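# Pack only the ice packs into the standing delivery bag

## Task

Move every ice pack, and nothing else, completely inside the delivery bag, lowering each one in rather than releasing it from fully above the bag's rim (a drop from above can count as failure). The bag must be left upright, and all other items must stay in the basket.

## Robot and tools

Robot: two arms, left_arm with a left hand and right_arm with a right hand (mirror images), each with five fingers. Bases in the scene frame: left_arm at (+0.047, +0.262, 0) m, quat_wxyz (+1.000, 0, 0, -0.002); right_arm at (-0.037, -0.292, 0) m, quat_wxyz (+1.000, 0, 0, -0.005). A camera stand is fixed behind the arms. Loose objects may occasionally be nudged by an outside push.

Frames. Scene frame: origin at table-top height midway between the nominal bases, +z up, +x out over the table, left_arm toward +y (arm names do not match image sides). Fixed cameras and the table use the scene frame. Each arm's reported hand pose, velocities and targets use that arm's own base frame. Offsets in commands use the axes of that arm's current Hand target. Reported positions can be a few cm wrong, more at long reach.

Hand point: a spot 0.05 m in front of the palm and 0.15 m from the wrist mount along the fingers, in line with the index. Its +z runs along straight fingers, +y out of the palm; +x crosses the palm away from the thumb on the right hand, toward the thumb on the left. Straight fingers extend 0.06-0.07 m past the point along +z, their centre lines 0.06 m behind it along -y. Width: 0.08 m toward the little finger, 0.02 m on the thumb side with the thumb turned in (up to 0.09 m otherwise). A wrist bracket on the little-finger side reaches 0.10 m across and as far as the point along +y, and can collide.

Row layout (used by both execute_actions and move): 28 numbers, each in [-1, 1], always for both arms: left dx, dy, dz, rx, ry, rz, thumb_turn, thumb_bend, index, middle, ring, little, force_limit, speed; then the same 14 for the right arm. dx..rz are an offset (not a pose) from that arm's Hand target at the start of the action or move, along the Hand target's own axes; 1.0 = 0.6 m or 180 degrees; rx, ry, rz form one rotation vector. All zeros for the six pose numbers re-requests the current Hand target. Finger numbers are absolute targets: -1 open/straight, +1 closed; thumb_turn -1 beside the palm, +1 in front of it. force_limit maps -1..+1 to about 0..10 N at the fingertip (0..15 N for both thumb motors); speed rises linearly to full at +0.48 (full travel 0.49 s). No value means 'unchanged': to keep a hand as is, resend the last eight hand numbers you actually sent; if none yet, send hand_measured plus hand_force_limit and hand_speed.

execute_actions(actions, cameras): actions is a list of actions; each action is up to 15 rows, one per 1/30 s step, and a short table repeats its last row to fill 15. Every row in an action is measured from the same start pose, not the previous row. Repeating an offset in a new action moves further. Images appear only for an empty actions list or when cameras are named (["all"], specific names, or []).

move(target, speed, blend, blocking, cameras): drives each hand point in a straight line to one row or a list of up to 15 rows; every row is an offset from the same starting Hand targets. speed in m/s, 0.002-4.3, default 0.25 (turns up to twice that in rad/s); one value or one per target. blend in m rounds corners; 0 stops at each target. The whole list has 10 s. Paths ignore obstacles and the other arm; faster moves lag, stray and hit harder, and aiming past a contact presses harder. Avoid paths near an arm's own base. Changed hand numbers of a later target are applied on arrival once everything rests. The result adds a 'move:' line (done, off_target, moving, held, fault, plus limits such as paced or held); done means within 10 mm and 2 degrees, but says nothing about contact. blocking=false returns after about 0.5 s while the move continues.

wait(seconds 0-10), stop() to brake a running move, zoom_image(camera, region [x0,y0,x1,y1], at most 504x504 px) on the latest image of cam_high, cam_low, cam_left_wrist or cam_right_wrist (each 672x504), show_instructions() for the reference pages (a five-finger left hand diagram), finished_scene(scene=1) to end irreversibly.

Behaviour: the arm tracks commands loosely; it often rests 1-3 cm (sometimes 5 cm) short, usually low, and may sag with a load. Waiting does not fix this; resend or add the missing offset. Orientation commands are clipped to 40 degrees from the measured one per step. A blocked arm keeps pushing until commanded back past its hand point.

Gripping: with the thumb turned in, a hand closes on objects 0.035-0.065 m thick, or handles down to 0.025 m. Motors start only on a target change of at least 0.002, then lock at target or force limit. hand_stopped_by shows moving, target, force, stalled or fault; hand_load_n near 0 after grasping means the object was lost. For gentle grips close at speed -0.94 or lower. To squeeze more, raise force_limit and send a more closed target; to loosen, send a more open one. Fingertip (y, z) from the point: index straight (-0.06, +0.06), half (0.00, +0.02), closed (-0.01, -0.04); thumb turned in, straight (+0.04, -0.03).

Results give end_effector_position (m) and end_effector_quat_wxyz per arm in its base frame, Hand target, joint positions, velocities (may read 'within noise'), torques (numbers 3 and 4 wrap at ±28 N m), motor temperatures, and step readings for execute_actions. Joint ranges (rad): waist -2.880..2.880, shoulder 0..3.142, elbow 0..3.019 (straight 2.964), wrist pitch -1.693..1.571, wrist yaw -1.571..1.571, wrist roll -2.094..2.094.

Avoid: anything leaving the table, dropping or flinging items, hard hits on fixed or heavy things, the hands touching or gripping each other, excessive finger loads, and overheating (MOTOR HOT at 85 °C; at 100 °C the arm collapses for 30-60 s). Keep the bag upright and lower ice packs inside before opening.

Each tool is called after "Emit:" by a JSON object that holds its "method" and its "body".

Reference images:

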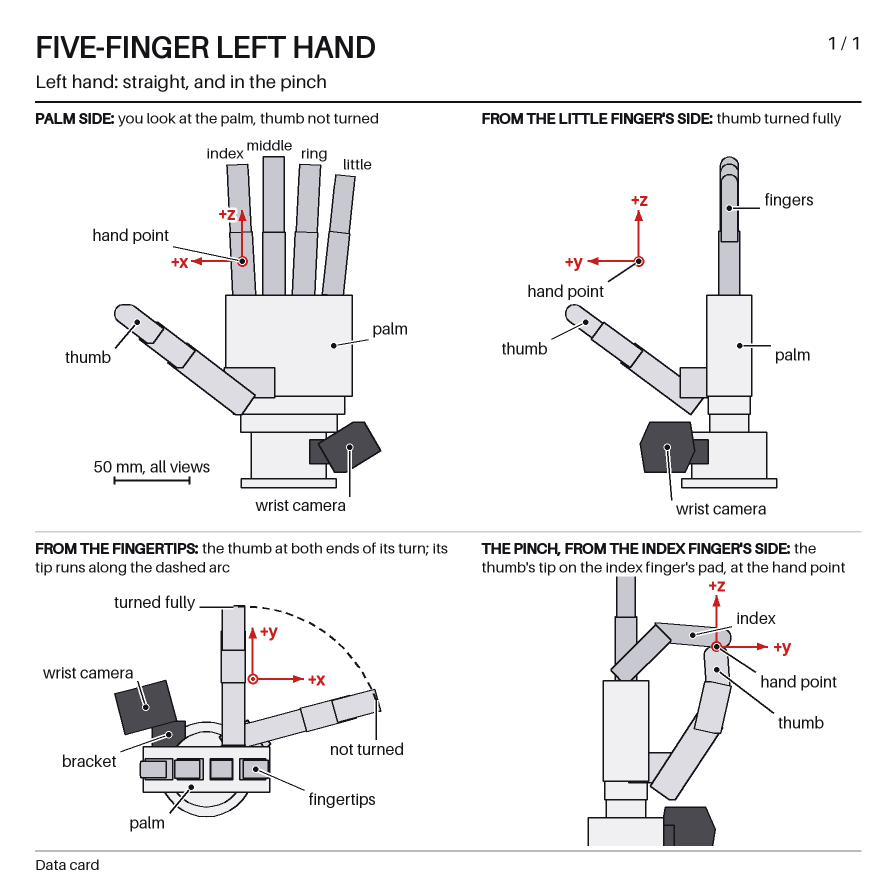

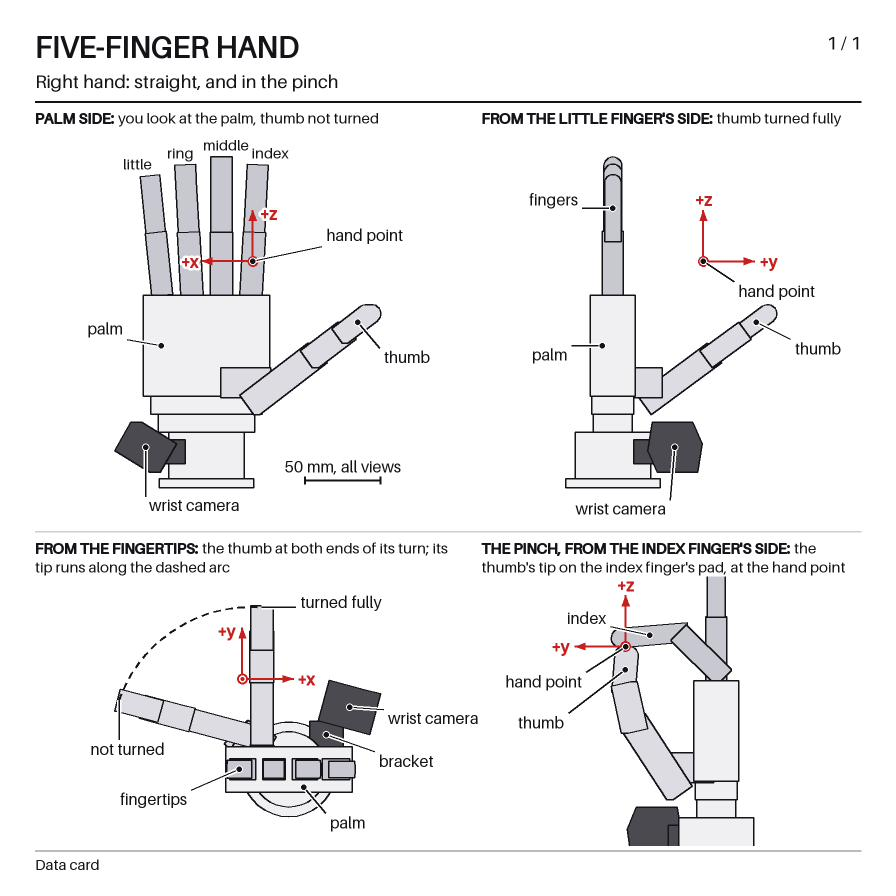

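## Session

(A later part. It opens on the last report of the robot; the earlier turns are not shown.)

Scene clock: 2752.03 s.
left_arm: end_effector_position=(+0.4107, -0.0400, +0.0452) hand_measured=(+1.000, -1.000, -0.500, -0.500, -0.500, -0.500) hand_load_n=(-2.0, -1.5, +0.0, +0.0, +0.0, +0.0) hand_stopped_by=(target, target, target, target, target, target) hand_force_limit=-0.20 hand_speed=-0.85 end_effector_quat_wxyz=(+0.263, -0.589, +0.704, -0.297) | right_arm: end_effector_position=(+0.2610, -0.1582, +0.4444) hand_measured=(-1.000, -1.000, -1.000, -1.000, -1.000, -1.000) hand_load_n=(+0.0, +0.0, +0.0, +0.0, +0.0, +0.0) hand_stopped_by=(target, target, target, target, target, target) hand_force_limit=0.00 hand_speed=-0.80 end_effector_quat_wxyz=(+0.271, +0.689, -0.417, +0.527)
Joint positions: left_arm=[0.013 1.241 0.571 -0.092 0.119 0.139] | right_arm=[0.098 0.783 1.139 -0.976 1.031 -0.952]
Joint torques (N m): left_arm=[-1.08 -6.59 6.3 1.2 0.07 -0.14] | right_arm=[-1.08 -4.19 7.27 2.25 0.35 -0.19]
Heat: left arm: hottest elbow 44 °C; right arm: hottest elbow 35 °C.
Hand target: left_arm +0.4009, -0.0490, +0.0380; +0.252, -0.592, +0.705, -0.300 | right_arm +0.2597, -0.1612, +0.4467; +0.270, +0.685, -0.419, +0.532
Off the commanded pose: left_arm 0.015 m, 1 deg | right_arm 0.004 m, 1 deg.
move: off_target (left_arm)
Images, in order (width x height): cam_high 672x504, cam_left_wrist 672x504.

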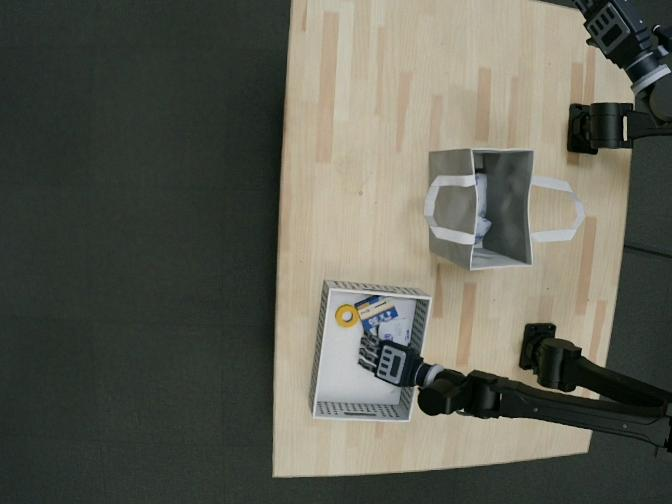

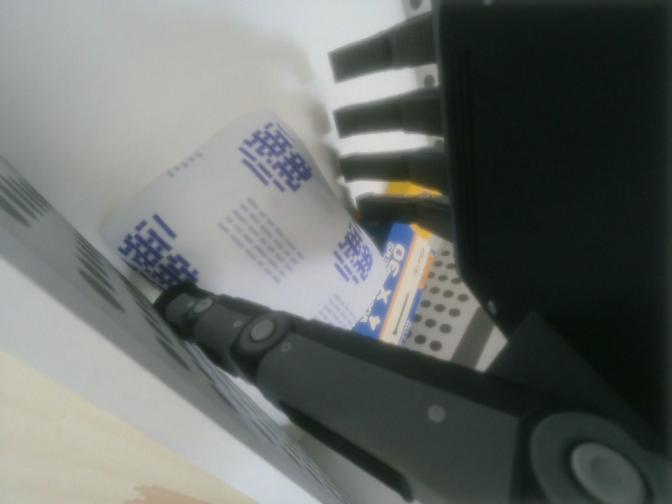

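Emit:
{"method": "move", "body": {"target": [-0.012, -0.005, -0.0045, 0, 0, 0, 1, -1, -0.5, -0.5, -0.5, -0.5, -0.2, -0.85, 0, 0, 0, 0, 0, 0, -1, -1, -1, -1, -1, -1, 0, -0.8], "speed": 0.05}}

Emit:
{"method": "move", "body": {"target": [0, 0, 0, 0, 0, 0, 1, -0.4, 0.0, 0.0, 0.0, 0.0, -0.2, -0.85, 0, 0, 0, 0, 0, 0, -1, -1, -1, -1, -1, -1, 0, -0.8], "speed": 0.05, "cameras": ["cam_high","cam_left_wrist"]}}

Emit:
{"method": "zoom_image", "body": {"camera": "cam_high", "region": [300, 270, 440, 430]}}

Emit:
{"method": "zoom_image", "body": {"camera": "cam_left_wrist", "region": [0, 0, 460, 500]}}

Scene clock: 2786.67 s.
left_arm: end_effector_position=(+0.4105, -0.0420, +0.0463) hand_measured=(+1.000, -1.000, -0.500, -0.500, -0.500, -0.500) hand_load_n=(-1.0, -1.0, +0.0, +0.0, +0.0, -0.5) hand_stopped_by=(target, target, target, target, target, target) hand_force_limit=-0.20 hand_speed=-0.85 end_effector_quat_wxyz=(+0.260, -0.587, +0.705, -0.302) | right_arm: end_effector_position=(+0.2610, -0.1582, +0.4444) hand_measured=(-1.000, -1.000, -1.000, -1.000, -1.000, -1.000) hand_load_n=(+0.0, +0.0, +0.0, +0.0, +0.0, +0.0) hand_stopped_by=(target, target, target, target, target, target) hand_force_limit=0.00 hand_speed=-0.80 end_effector_quat_wxyz=(+0.271, +0.689, -0.417, +0.527)
Joint positions: left_arm=[0.014 1.239 0.571 -0.092 0.13 0.139] | right_arm=[0.098 0.783 1.139 -0.976 1.031 -0.952]
Joint torques (N m): left_arm=[0.5 -6.95 7.05 0.64 0.25 -0.01] | right_arm=[-1.14 -4.19 7.27 2.25 0.35 -0.19]
Motor temperatures (°C): left_arm=[22 24 42 25 24 25] | right_arm=[22 26 35 23 21 23]
Heat: left arm: hottest elbow 42 °C; right arm: hottest elbow 35 °C.
Hand target: left_arm +0.4023, -0.0418, +0.0421; +0.252, -0.592, +0.705, -0.299 | right_arm +0.2597, -0.1612, +0.4467; +0.270, +0.685, -0.419, +0.532
Off the commanded pose: left_arm 0.009 m, 1 deg | right_arm 0.004 m, 1 deg.
move: done

Scene clock: 2788.13 s.
left_arm: end_effector_position=(+0.4076, -0.0431, +0.0444) hand_measured=(+1.000, -0.804, +0.000, +0.000, +0.000, +0.000) hand_load_n=(+0.0, +1.5, +0.5, +0.5, +0.0, +0.0) hand_stopped_by=(target, force, target, target, target, target) hand_force_limit=-0.20 hand_speed=-0.85 end_effector_quat_wxyz=(+0.257, -0.587, +0.706, -0.302) | right_arm: end_effector_position=(+0.2610, -0.1582, +0.4444) hand_measured=(-1.000, -1.000, -1.000, -1.000, -1.000, -1.000) hand_load_n=(+0.0, +0.0, +0.0, +0.0, +0.0, +0.0) hand_stopped_by=(target, target, target, target, target, target) hand_force_limit=0.00 hand_speed=-0.80 end_effector_quat_wxyz=(+0.271, +0.689, -0.417, +0.527)
Joint positions: left_arm=[0.014 1.237 0.565 -0.092 0.135 0.139] | right_arm=[0.098 0.783 1.139 -0.976 1.031 -0.952]
Joint torques (N m): left_arm=[0.56 -6.65 7.46 0.61 0.03 0] | right_arm=[-1.08 -4.19 7.25 2.26 0.35 -0.19]
Heat: left arm: hottest elbow 42 °C; right arm: hottest elbow 35 °C.
Hand target: left_arm +0.4023, -0.0418, +0.0421; +0.252, -0.592, +0.705, -0.299 | right_arm +0.2597, -0.1612, +0.4467; +0.270, +0.685, -0.419, +0.532
Off the commanded pose: left_arm 0.006 m, 1 deg | right_arm 0.004 m, 1 deg.
move: done
Images, in order (width x height): cam_high 672x504, cam_left_wrist 672x504.

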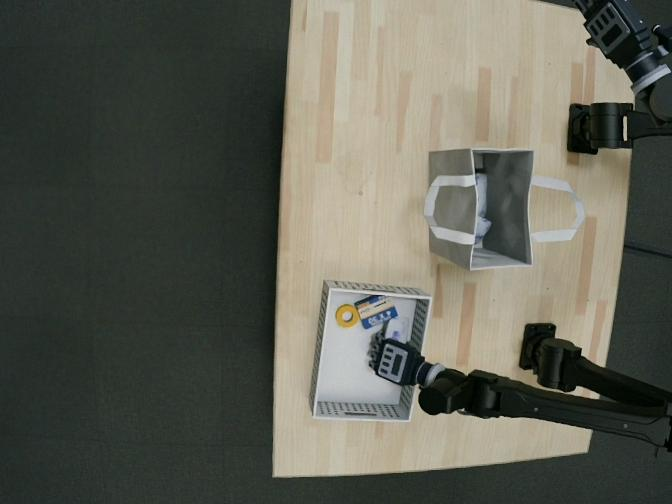

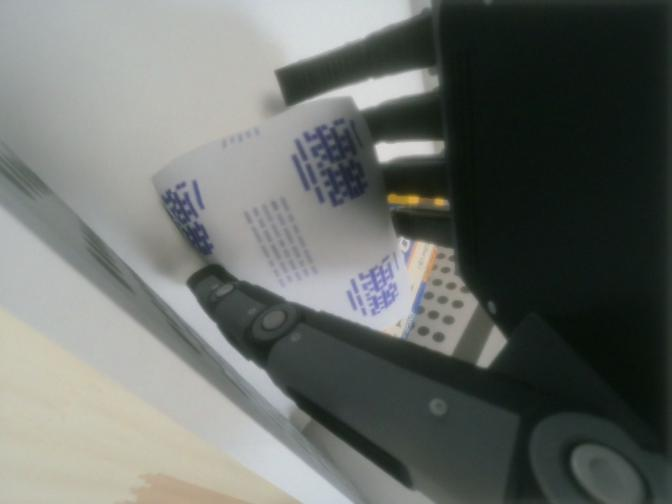

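Scaled by 3.150 from the camera's 672x504 image, which has a finer 960x720 frame.

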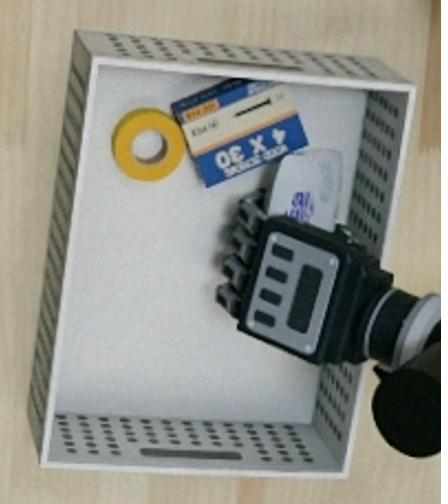

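Scaled by 1.008 from the camera's 672x504 image, which has a finer 960x720 frame.

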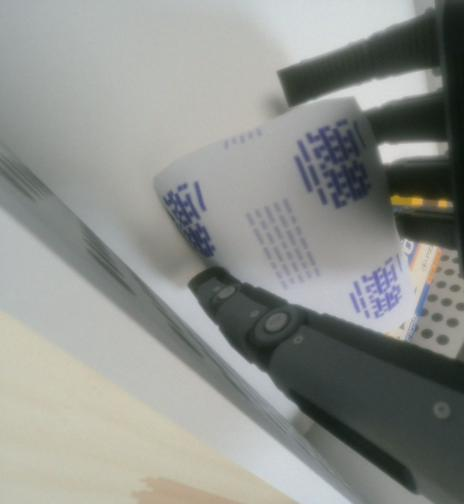

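Emit:
{"method": "move", "body": {"target": [0, -0.03, -0.029, 0, 0, 0, 1, -0.4, 0.2, 0.2, 0.2, 0.2, 0.0, -0.85, 0, 0, 0, 0, 0, 0, -1, -1, -1, -1, -1, -1, 0, -0.8], "speed": 0.05, "cameras": ["cam_high","cam_left_wrist"]}}

Emit:
{"method": "zoom_image", "body": {"camera": "cam_high", "region": [300, 270, 440, 430]}}

Emit:
{"method": "zoom_image", "body": {"camera": "cam_left_wrist", "region": [0, 0, 460, 500]}}

Scene clock: 2800.87 s.
left_arm: end_effector_position=(+0.3921, -0.0433, +0.0510) hand_measured=(+1.000, -0.804, +0.200, +0.198, +0.200, +0.200) hand_load_n=(+0.0, +2.5, +0.5, +3.0, +0.0, +0.0) hand_stopped_by=(target, force, target, target, target, target) hand_force_limit=0.00 hand_speed=-0.85 end_effector_quat_wxyz=(+0.244, -0.593, +0.710, -0.292) | right_arm: end_effector_position=(+0.2610, -0.1582, +0.4444) hand_measured=(-1.000, -1.000, -1.000, -1.000, -1.000, -1.000) hand_load_n=(+0.0, +0.0, +0.0, +0.0, +0.0, +0.0) hand_stopped_by=(target, target, target, target, target, target) hand_force_limit=0.00 hand_speed=-0.80 end_effector_quat_wxyz=(+0.271, +0.689, -0.417, +0.527)
Joint positions: left_arm=[0.014 1.188 0.565 -0.178 0.135 0.139] | right_arm=[0.098 0.783 1.139 -0.976 1.031 -0.952]
Joint torques (N m): left_arm=[0.56 -6.65 10.69 0.44 0.03 0] | right_arm=[-1.14 -4.19 7.27 2.25 0.35 -0.19]
Heat: left arm: hottest elbow 41 °C; right arm: hottest elbow 35 °C.
Hand target: left_arm +0.4023, -0.0418, +0.0671; +0.252, -0.592, +0.705, -0.300 | right_arm +0.2597, -0.1612, +0.4467; +0.270, +0.685, -0.419, +0.532
Off the commanded pose: left_arm 0.019 m, 1 deg | right_arm 0.004 m, 1 deg.
move: off_target (left_arm)
Images, in order (width x height): cam_high 672x504, cam_left_wrist 672x504.

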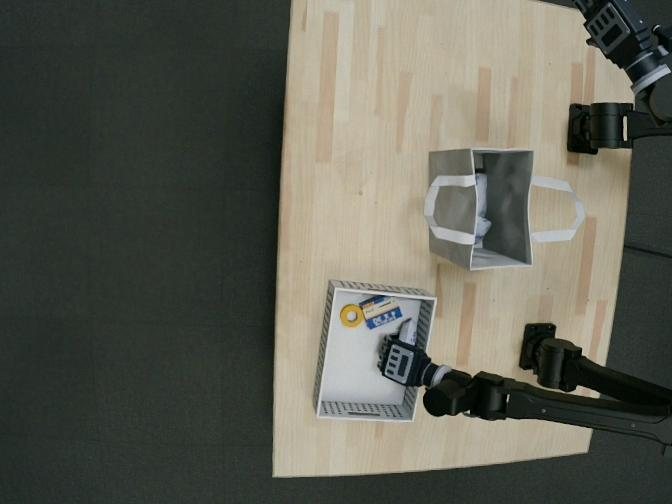

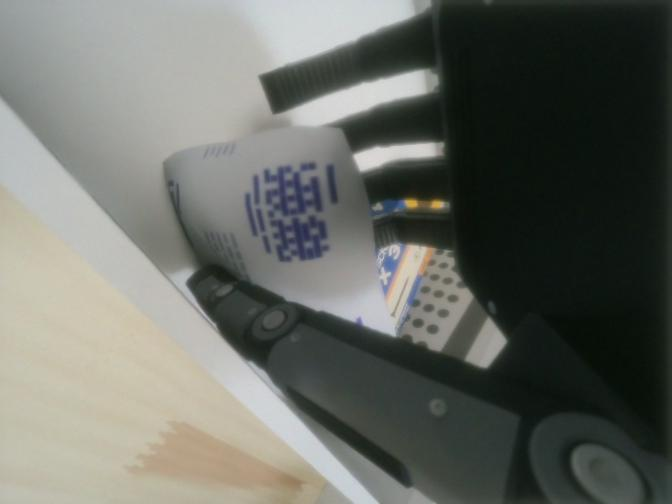

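Scaled by 3.150 from the camera's 672x504 image, which has a finer 960x720 frame.

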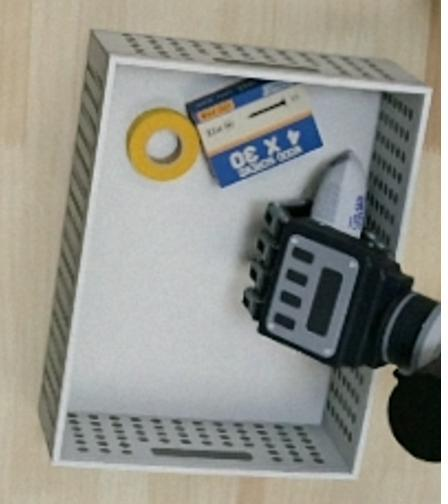

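Scaled by 1.008 from the camera's 672x504 image, which has a finer 960x720 frame.

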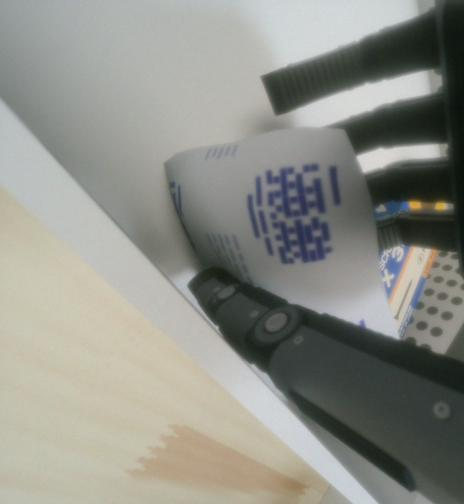

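Emit:
{"method": "move", "body": {"target": [-0.002, 0.0005, 0.023, 0, 0, 0, 1, -0.2, 0.4, 0.4, 0.4, 0.4, 0.1, -0.85, 0, 0, 0, 0, 0, 0, -1, -1, -1, -1, -1, -1, 0, -0.8], "speed": 0.05, "cameras": ["cam_high","cam_left_wrist"]}}

Emit:
{"method": "zoom_image", "body": {"camera": "cam_high", "region": [300, 270, 440, 430]}}

Emit:
{"method": "zoom_image", "body": {"camera": "cam_left_wrist", "region": [0, 0, 460, 500]}}

Scene clock: 2814.03 s.
left_arm: end_effector_position=(+0.3921, -0.0434, +0.0463) hand_measured=(+1.000, -0.798, +0.252, +0.224, +0.398, +0.400) hand_load_n=(+2.5, +10.0, +2.0, +3.0, +4.5, +0.0) hand_stopped_by=(target, force, force, force, target, target) hand_force_limit=0.10 hand_speed=-0.85 end_effector_quat_wxyz=(+0.240, -0.594, +0.711, -0.289) | right_arm: end_effector_position=(+0.2610, -0.1582, +0.4444) hand_measured=(-1.000, -1.000, -1.000, -1.000, -1.000, -1.000) hand_load_n=(+0.0, +0.0, +0.0, +0.0, +0.0, +0.0) hand_stopped_by=(target, target, target, target, target, target) hand_force_limit=0.00 hand_speed=-0.80 end_effector_quat_wxyz=(+0.271, +0.689, -0.417, +0.527)
Joint positions: left_arm=[0.014 1.202 0.565 -0.172 0.135 0.137] | right_arm=[0.098 0.783 1.139 -0.976 1.031 -0.952]
Joint torques (N m): left_arm=[0.38 -4.25 11.18 1.43 -0.01 -0.02] | right_arm=[-1.14 -4.19 7.27 2.26 0.35 -0.19]
Heat: left arm: hottest elbow 43 °C; right arm: hottest elbow 35 °C.
Hand target: left_arm +0.4120, -0.0423, +0.0573; +0.252, -0.592, +0.705, -0.300 | right_arm +0.2597, -0.1612, +0.4467; +0.270, +0.685, -0.419, +0.532
Off the commanded pose: left_arm 0.023 m, 2 deg | right_arm 0.004 m, 1 deg.
move: off_target (left_arm)
Images, in order (width x height): cam_high 672x504, cam_left_wrist 672x504.

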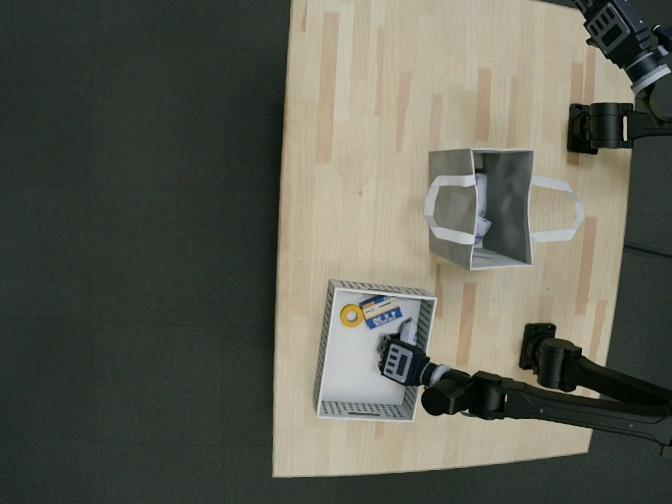

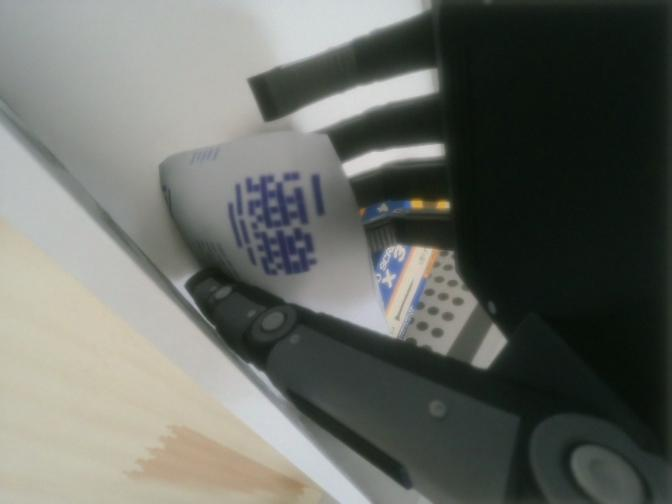

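Scaled by 3.150 from the camera's 672x504 image, which has a finer 960x720 frame.

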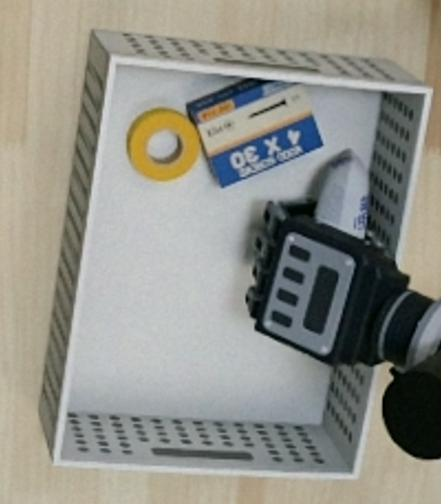

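Scaled by 1.008 from the camera's 672x504 image, which has a finer 960x720 frame.

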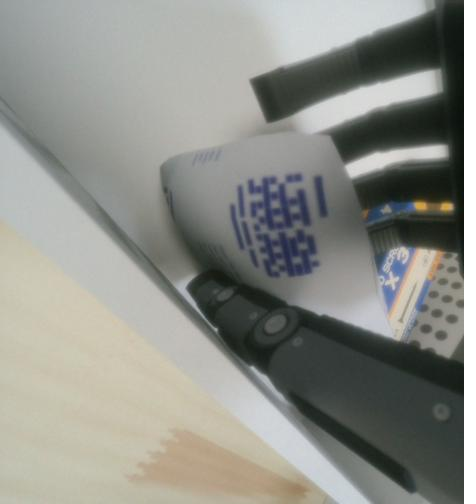

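Emit:
{"method": "move", "body": {"target": [0, 0, 0, 0, 0, 0, 1, -0.25, 0.46, 0.46, 0.46, 0.4, 0.2, -0.85, 0, 0, 0, 0, 0, 0, -1, -1, -1, -1, -1, -1, 0, -0.8], "speed": 0.05}}

Emit:
{"method": "move", "body": {"target": [-0.0044, -0.1, -0.054, 0, 0, 0, 1, -0.25, 0.46, 0.46, 0.46, 0.4, 0.2, -0.85, 0, 0, 0, 0, 0, 0, -1, -1, -1, -1, -1, -1, 0, -0.8], "speed": 0.06, "cameras": ["cam_high","cam_left_wrist","cam_low"]}}

Emit:
{"method": "zoom_image", "body": {"camera": "cam_high", "region": [300, 270, 440, 430]}}

Emit:
{"method": "zoom_image", "body": {"camera": "cam_left_wrist", "region": [0, 0, 460, 500]}}

Scene clock: 2825.20 s.
left_arm: end_effector_position=(+0.3924, -0.0435, +0.0460) hand_measured=(+1.000, -0.800, +0.290, +0.248, +0.438, +0.400) hand_load_n=(+2.5, +15.0, +5.0, +4.0, +5.5, +0.0) hand_stopped_by=(target, force, force, force, force, target) hand_force_limit=0.20 hand_speed=-0.85 end_effector_quat_wxyz=(+0.240, -0.595, +0.711, -0.290) | right_arm: end_effector_position=(+0.2610, -0.1582, +0.4444) hand_measured=(-1.000, -1.000, -1.000, -1.000, -1.000, -1.000) hand_load_n=(+0.0, +0.0, +0.0, +0.0, +0.0, +0.0) hand_stopped_by=(target, target, target, target, target, target) hand_force_limit=0.00 hand_speed=-0.80 end_effector_quat_wxyz=(+0.271, +0.689, -0.417, +0.527)
Joint positions: left_arm=[0.014 1.204 0.565 -0.17 0.136 0.136] | right_arm=[0.098 0.783 1.139 -0.976 1.031 -0.952]
Joint torques (N m): left_arm=[0.5 -4.37 11.17 1.42 -0.02 0.01] | right_arm=[-1.14 -4.19 7.27 2.26 0.35 -0.19]
Heat: left arm: hottest elbow 43 °C; right arm: hottest elbow 35 °C.
Hand target: left_arm +0.4120, -0.0423, +0.0573; +0.252, -0.592, +0.705, -0.299 | right_arm +0.2597, -0.1612, +0.4467; +0.270, +0.685, -0.419, +0.532
Off the commanded pose: left_arm 0.023 m, 2 deg | right_arm 0.004 m, 1 deg.
move: off_target (left_arm)

Scene clock: 2826.93 s.
left_arm: end_effector_position=(+0.4044, -0.0433, +0.0884) hand_measured=(+1.000, -0.800, +0.290, +0.248, +0.438, +0.400) hand_load_n=(+3.0, +14.5, +6.0, +4.0, +5.0, +0.0) hand_stopped_by=(target, force, force, force, force, target) hand_force_limit=0.20 hand_speed=-0.85 end_effector_quat_wxyz=(+0.228, -0.599, +0.714, -0.280) | right_arm: end_effector_position=(+0.2610, -0.1582, +0.4444) hand_measured=(-1.000, -1.000, -1.000, -1.000, -1.000, -1.000) hand_load_n=(+0.0, +0.0, +0.0, +0.0, +0.0, +0.0) hand_stopped_by=(target, target, target, target, target, target) hand_force_limit=0.00 hand_speed=-0.80 end_effector_quat_wxyz=(+0.271, +0.689, -0.417, +0.527)
Joint positions: left_arm=[0.014 1.175 0.688 -0.355 0.136 0.136] | right_arm=[0.098 0.783 1.139 -0.976 1.031 -0.952]
Joint torques (N m): left_arm=[0.26 -7.06 14.22 0.5 -0.09 -0.01] | right_arm=[-1.14 -4.19 7.25 2.25 0.35 -0.2]
Heat: left arm: hottest elbow 44 °C; right arm: hottest elbow 35 °C.
Hand target: left_arm +0.4306, -0.0428, +0.1231; +0.252, -0.592, +0.705, -0.300 | right_arm +0.2597, -0.1612, +0.4467; +0.270, +0.685, -0.419, +0.532
Off the commanded pose: left_arm 0.043 m, 4 deg | right_arm 0.004 m, 1 deg.
move: off_target (left_arm)
Images, in order (width x height): cam_high 672x504, cam_low 672x504, cam_left_wrist 672x504.

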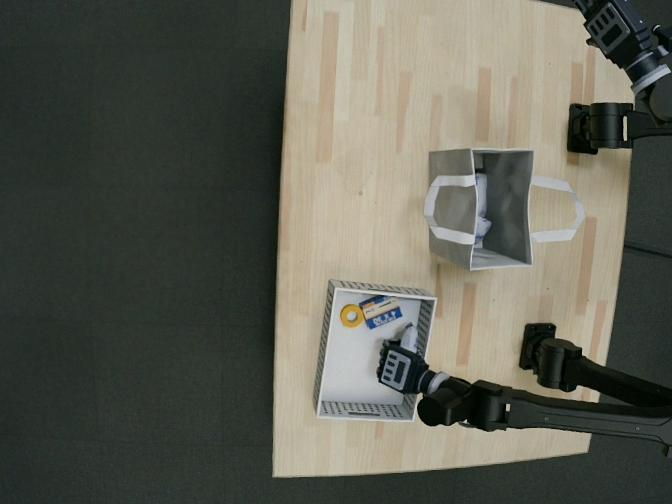

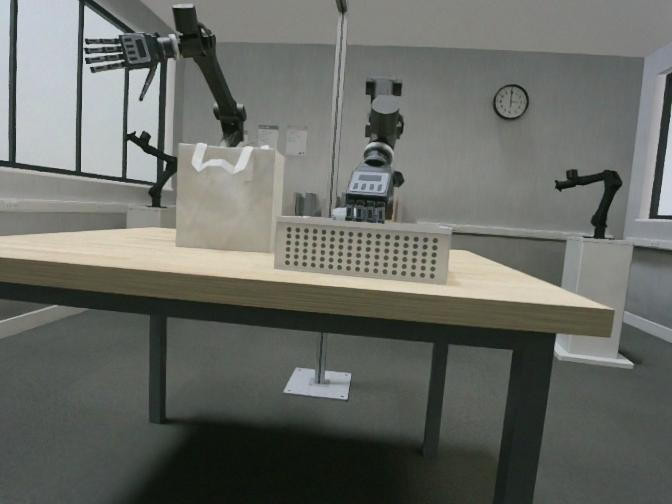

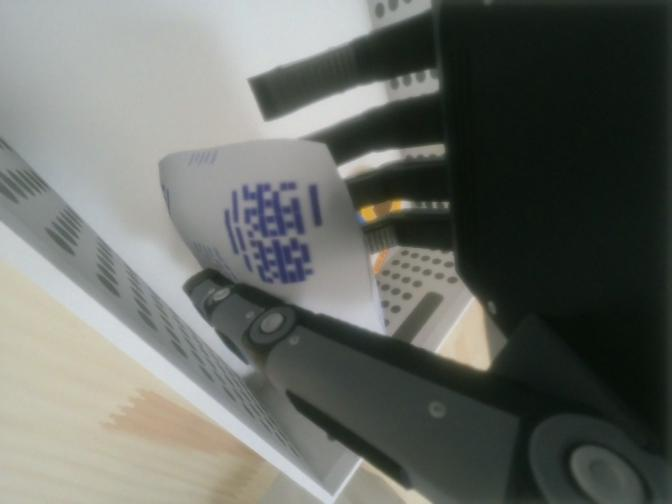

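Scaled by 3.150 from the camera's 672x504 image, which has a finer 960x720 frame.

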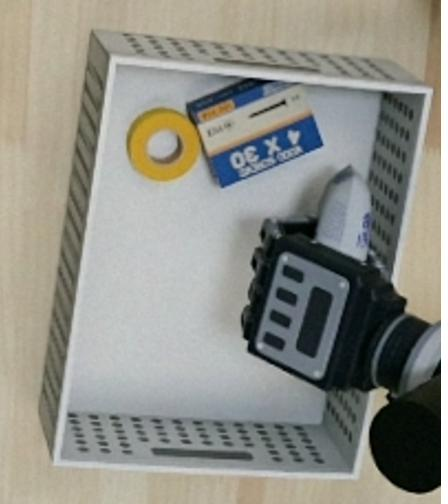

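Scaled by 1.008 from the camera's 672x504 image, which has a finer 960x720 frame.

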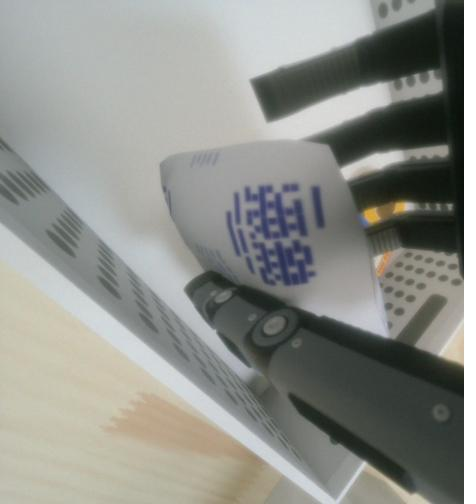

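Emit:
{"method": "move", "body": {"target": [[0, -0.2996, -0.2896, 0, 0, 0, 1, -0.25, 0.46, 0.46, 0.46, 0.4, 0.2, -0.85, 0, 0, 0, 0, 0, 0, -1, -1, -1, -1, -1, -1, 0, -0.8],[0.5033, -0.1325, -0.4627, 0, 0.3196, 0.3089, 1, -0.25, 0.46, 0.46, 0.46, 0.4, 0.2, -0.85, 0, 0, 0, 0, 0, 0, -1, -1, -1, -1, -1, -1, 0, -0.8]], "speed": [0.12, 0.2], "cameras": ["all"]}}

Emit:
{"method": "zoom_image", "body": {"camera": "cam_high", "region": [410, 130, 610, 290]}}

Emit:
{"method": "zoom_image", "body": {"camera": "cam_low", "region": [140, 0, 340, 270]}}

Emit:
{"method": "zoom_image", "body": {"camera": "cam_left_wrist", "region": [0, 0, 460, 500]}}

Scene clock: 2901.30 s.
left_arm: end_effector_position=(+0.2304, -0.3070, +0.3435) hand_measured=(+1.000, -0.800, +0.290, +0.248, +0.438, +0.400) hand_load_n=(+3.0, +14.5, +6.0, +4.0, +5.0, +0.0) hand_stopped_by=(target, force, force, force, force, target) hand_force_limit=0.20 hand_speed=-0.85 end_effector_quat_wxyz=(-0.016, -0.014, +0.927, -0.374) | right_arm: end_effector_position=(+0.2610, -0.1582, +0.4444) hand_measured=(-1.000, -1.000, -1.000, -1.000, -1.000, -1.000) hand_load_n=(+0.0, +0.0, +0.0, +0.0, +0.0, +0.0) hand_stopped_by=(target, target, target, target, target, target) hand_force_limit=0.00 hand_speed=-0.80 end_effector_quat_wxyz=(+0.271, +0.689, -0.417, +0.527)
Joint positions: left_arm=[-0.676 1.16 1.378 -1.261 0.586 0.701] | right_arm=[0.098 0.783 1.139 -0.976 1.031 -0.952]
Joint torques (N m): left_arm=[-0.38 -6.12 15.19 0.24 0.43 0.07] | right_arm=[-1.14 -4.19 7.28 2.25 0.35 -0.19]
Motor temperatures (°C): left_arm=[21 24 50 24 24 25] | right_arm=[22 26 35 23 21 23]
Heat: left arm: hottest elbow 50 °C; right arm: hottest elbow 35 °C.
Hand target: left_arm +0.2358, -0.3155, +0.3727; +0.001, +0.000, +0.921, -0.391 | right_arm +0.2597, -0.1612, +0.4467; +0.270, +0.685, -0.419, +0.532
Off the commanded pose: left_arm 0.031 m, 3 deg | right_arm 0.004 m, 1 deg.
move: off_target (left_arm)

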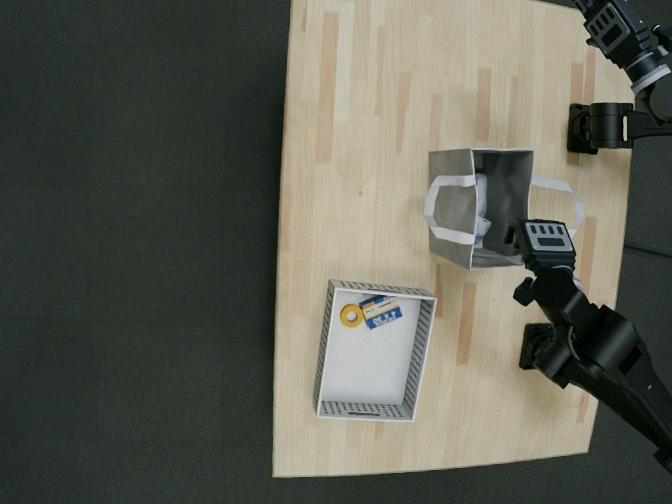

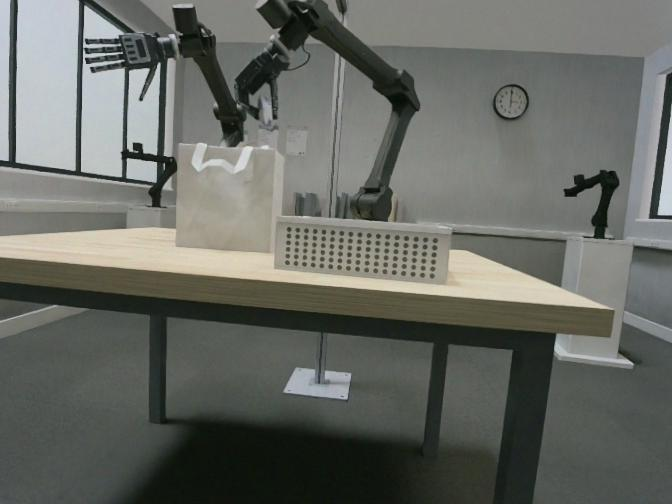

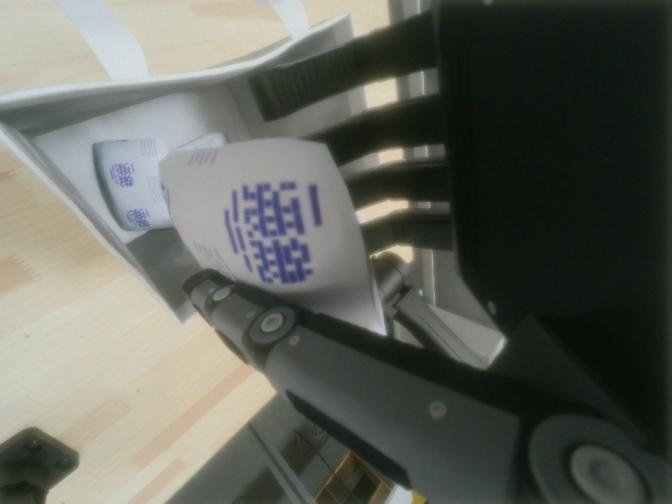

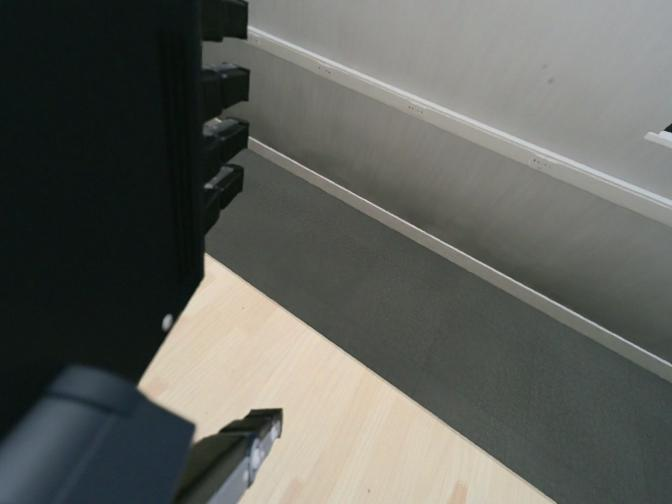

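Scaled by 2.520 from the camera's 672x504 image, which has a finer 960x720 frame.

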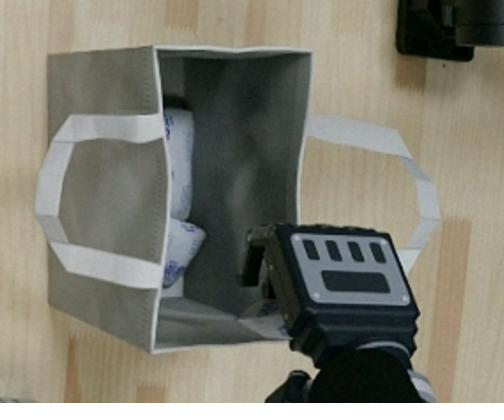

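Scaled by 1.867 from the camera's 672x504 image, which has a finer 960x720 frame.

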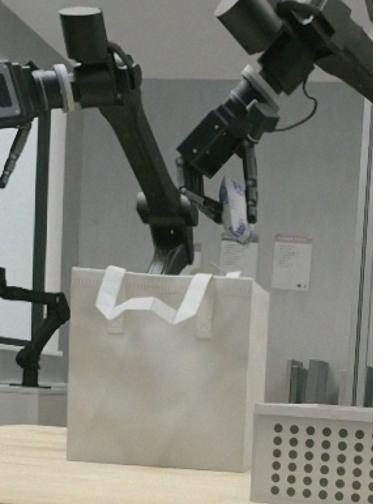

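Scaled by 1.008 from the camera's 672x504 image, which has a finer 960x720 frame.

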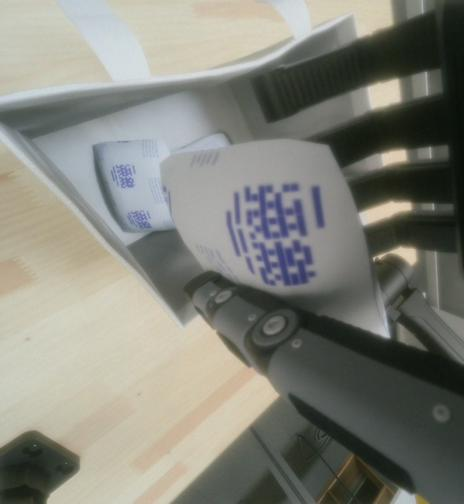

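Emit:
{"method": "move", "body": {"target": [[-0.0033, 0.011, -0.0113, 0, 0, 0, 1, -0.25, 0.46, 0.46, 0.46, 0.4, 0.2, -0.85, 0, 0, 0, 0, 0, 0, -1, -1, -1, -1, -1, -1, 0, -0.8],[-0.0033, 0.14, 0.1133, 0, 0, 0, 1, -0.25, 0.46, 0.46, 0.46, 0.4, 0.2, -0.85, 0, 0, 0, 0, 0, 0, -1, -1, -1, -1, -1, -1, 0, -0.8]], "speed": 0.1, "cameras": ["cam_high","cam_low","cam_left_wrist"]}}

Emit:
{"method": "zoom_image", "body": {"camera": "cam_high", "region": [410, 130, 610, 290]}}

Emit:
{"method": "zoom_image", "body": {"camera": "cam_low", "region": [140, 0, 340, 270]}}

Emit:
{"method": "zoom_image", "body": {"camera": "cam_left_wrist", "region": [0, 0, 460, 500]}}

Scene clock: 2924.20 s.
left_arm: end_effector_position=(+0.2343, -0.3070, +0.2612) hand_measured=(+1.000, -0.800, +0.290, +0.248, +0.438, +0.400) hand_load_n=(+3.0, +14.5, +6.0, +4.0, +4.5, +0.0) hand_stopped_by=(target, force, force, force, force, target) hand_force_limit=0.20 hand_speed=-0.85 end_effector_quat_wxyz=(-0.010, -0.001, +0.924, -0.381) | right_arm: end_effector_position=(+0.2610, -0.1582, +0.4444) hand_measured=(-1.000, -1.000, -1.000, -1.000, -1.000, -1.000) hand_load_n=(+0.0, +0.0, +0.0, +0.5, +0.0, +0.0) hand_stopped_by=(target, target, target, target, target, target) hand_force_limit=0.00 hand_speed=-0.80 end_effector_quat_wxyz=(+0.271, +0.689, -0.417, +0.527)
Joint positions: left_arm=[-0.668 1.135 1.14 -1.039 0.6 0.73] | right_arm=[0.098 0.783 1.139 -0.976 1.031 -0.952]
Joint torques (N m): left_arm=[0.85 -7.65 9.18 1.22 0.42 0.05] | right_arm=[-1.08 -4.19 7.27 2.25 0.35 -0.19]
Heat: left arm: hottest elbow 52 °C; right arm: hottest elbow 35 °C.
Hand target: left_arm +0.2379, -0.3060, +0.2651; +0.001, +0.000, +0.921, -0.390 | right_arm +0.2597, -0.1612, +0.4467; +0.270, +0.685, -0.419, +0.532
Off the commanded pose: left_arm 0.005 m, 2 deg | right_arm 0.004 m, 1 deg.
move: done
Images, in order (width x height): cam_high 672x504, cam_low 672x504, cam_left_wrist 672x504.

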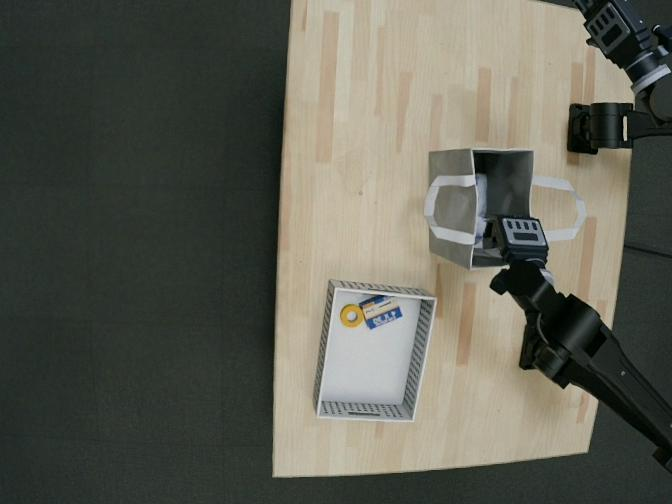

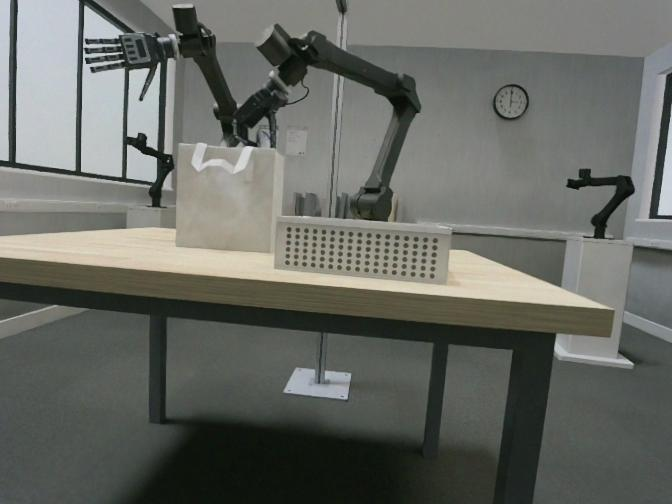

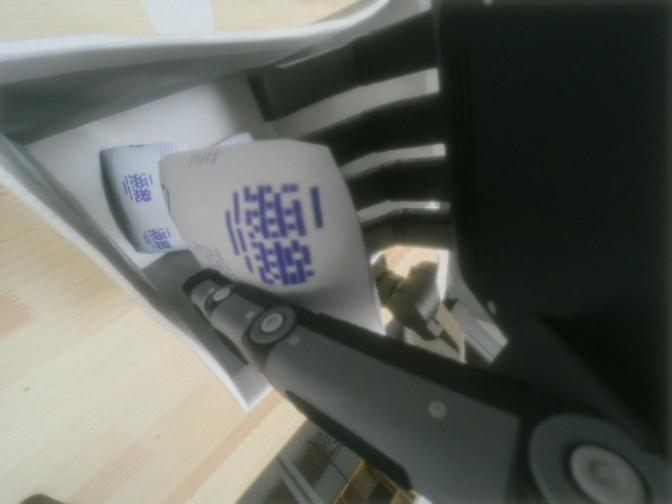

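Scaled by 2.520 from the camera's 672x504 image, which has a finer 960x720 frame.

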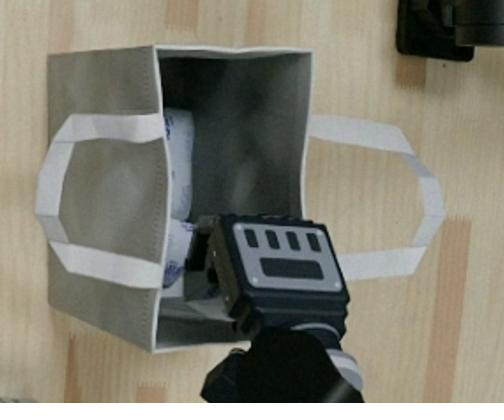

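Scaled by 1.867 from the camera's 672x504 image, which has a finer 960x720 frame.

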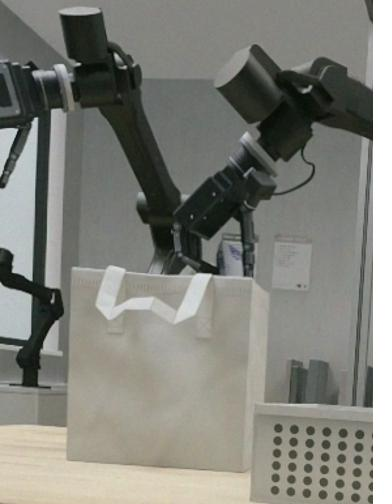

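Scaled by 1.008 from the camera's 672x504 image, which has a finer 960x720 frame.

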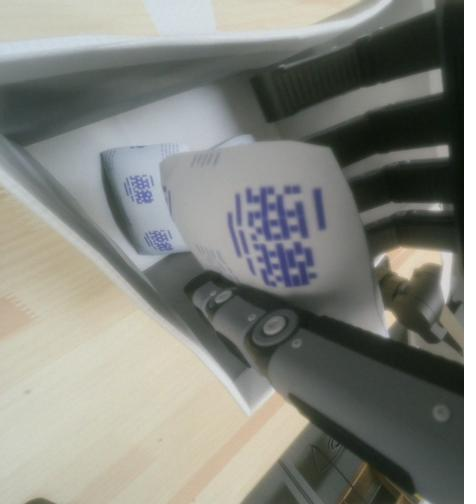

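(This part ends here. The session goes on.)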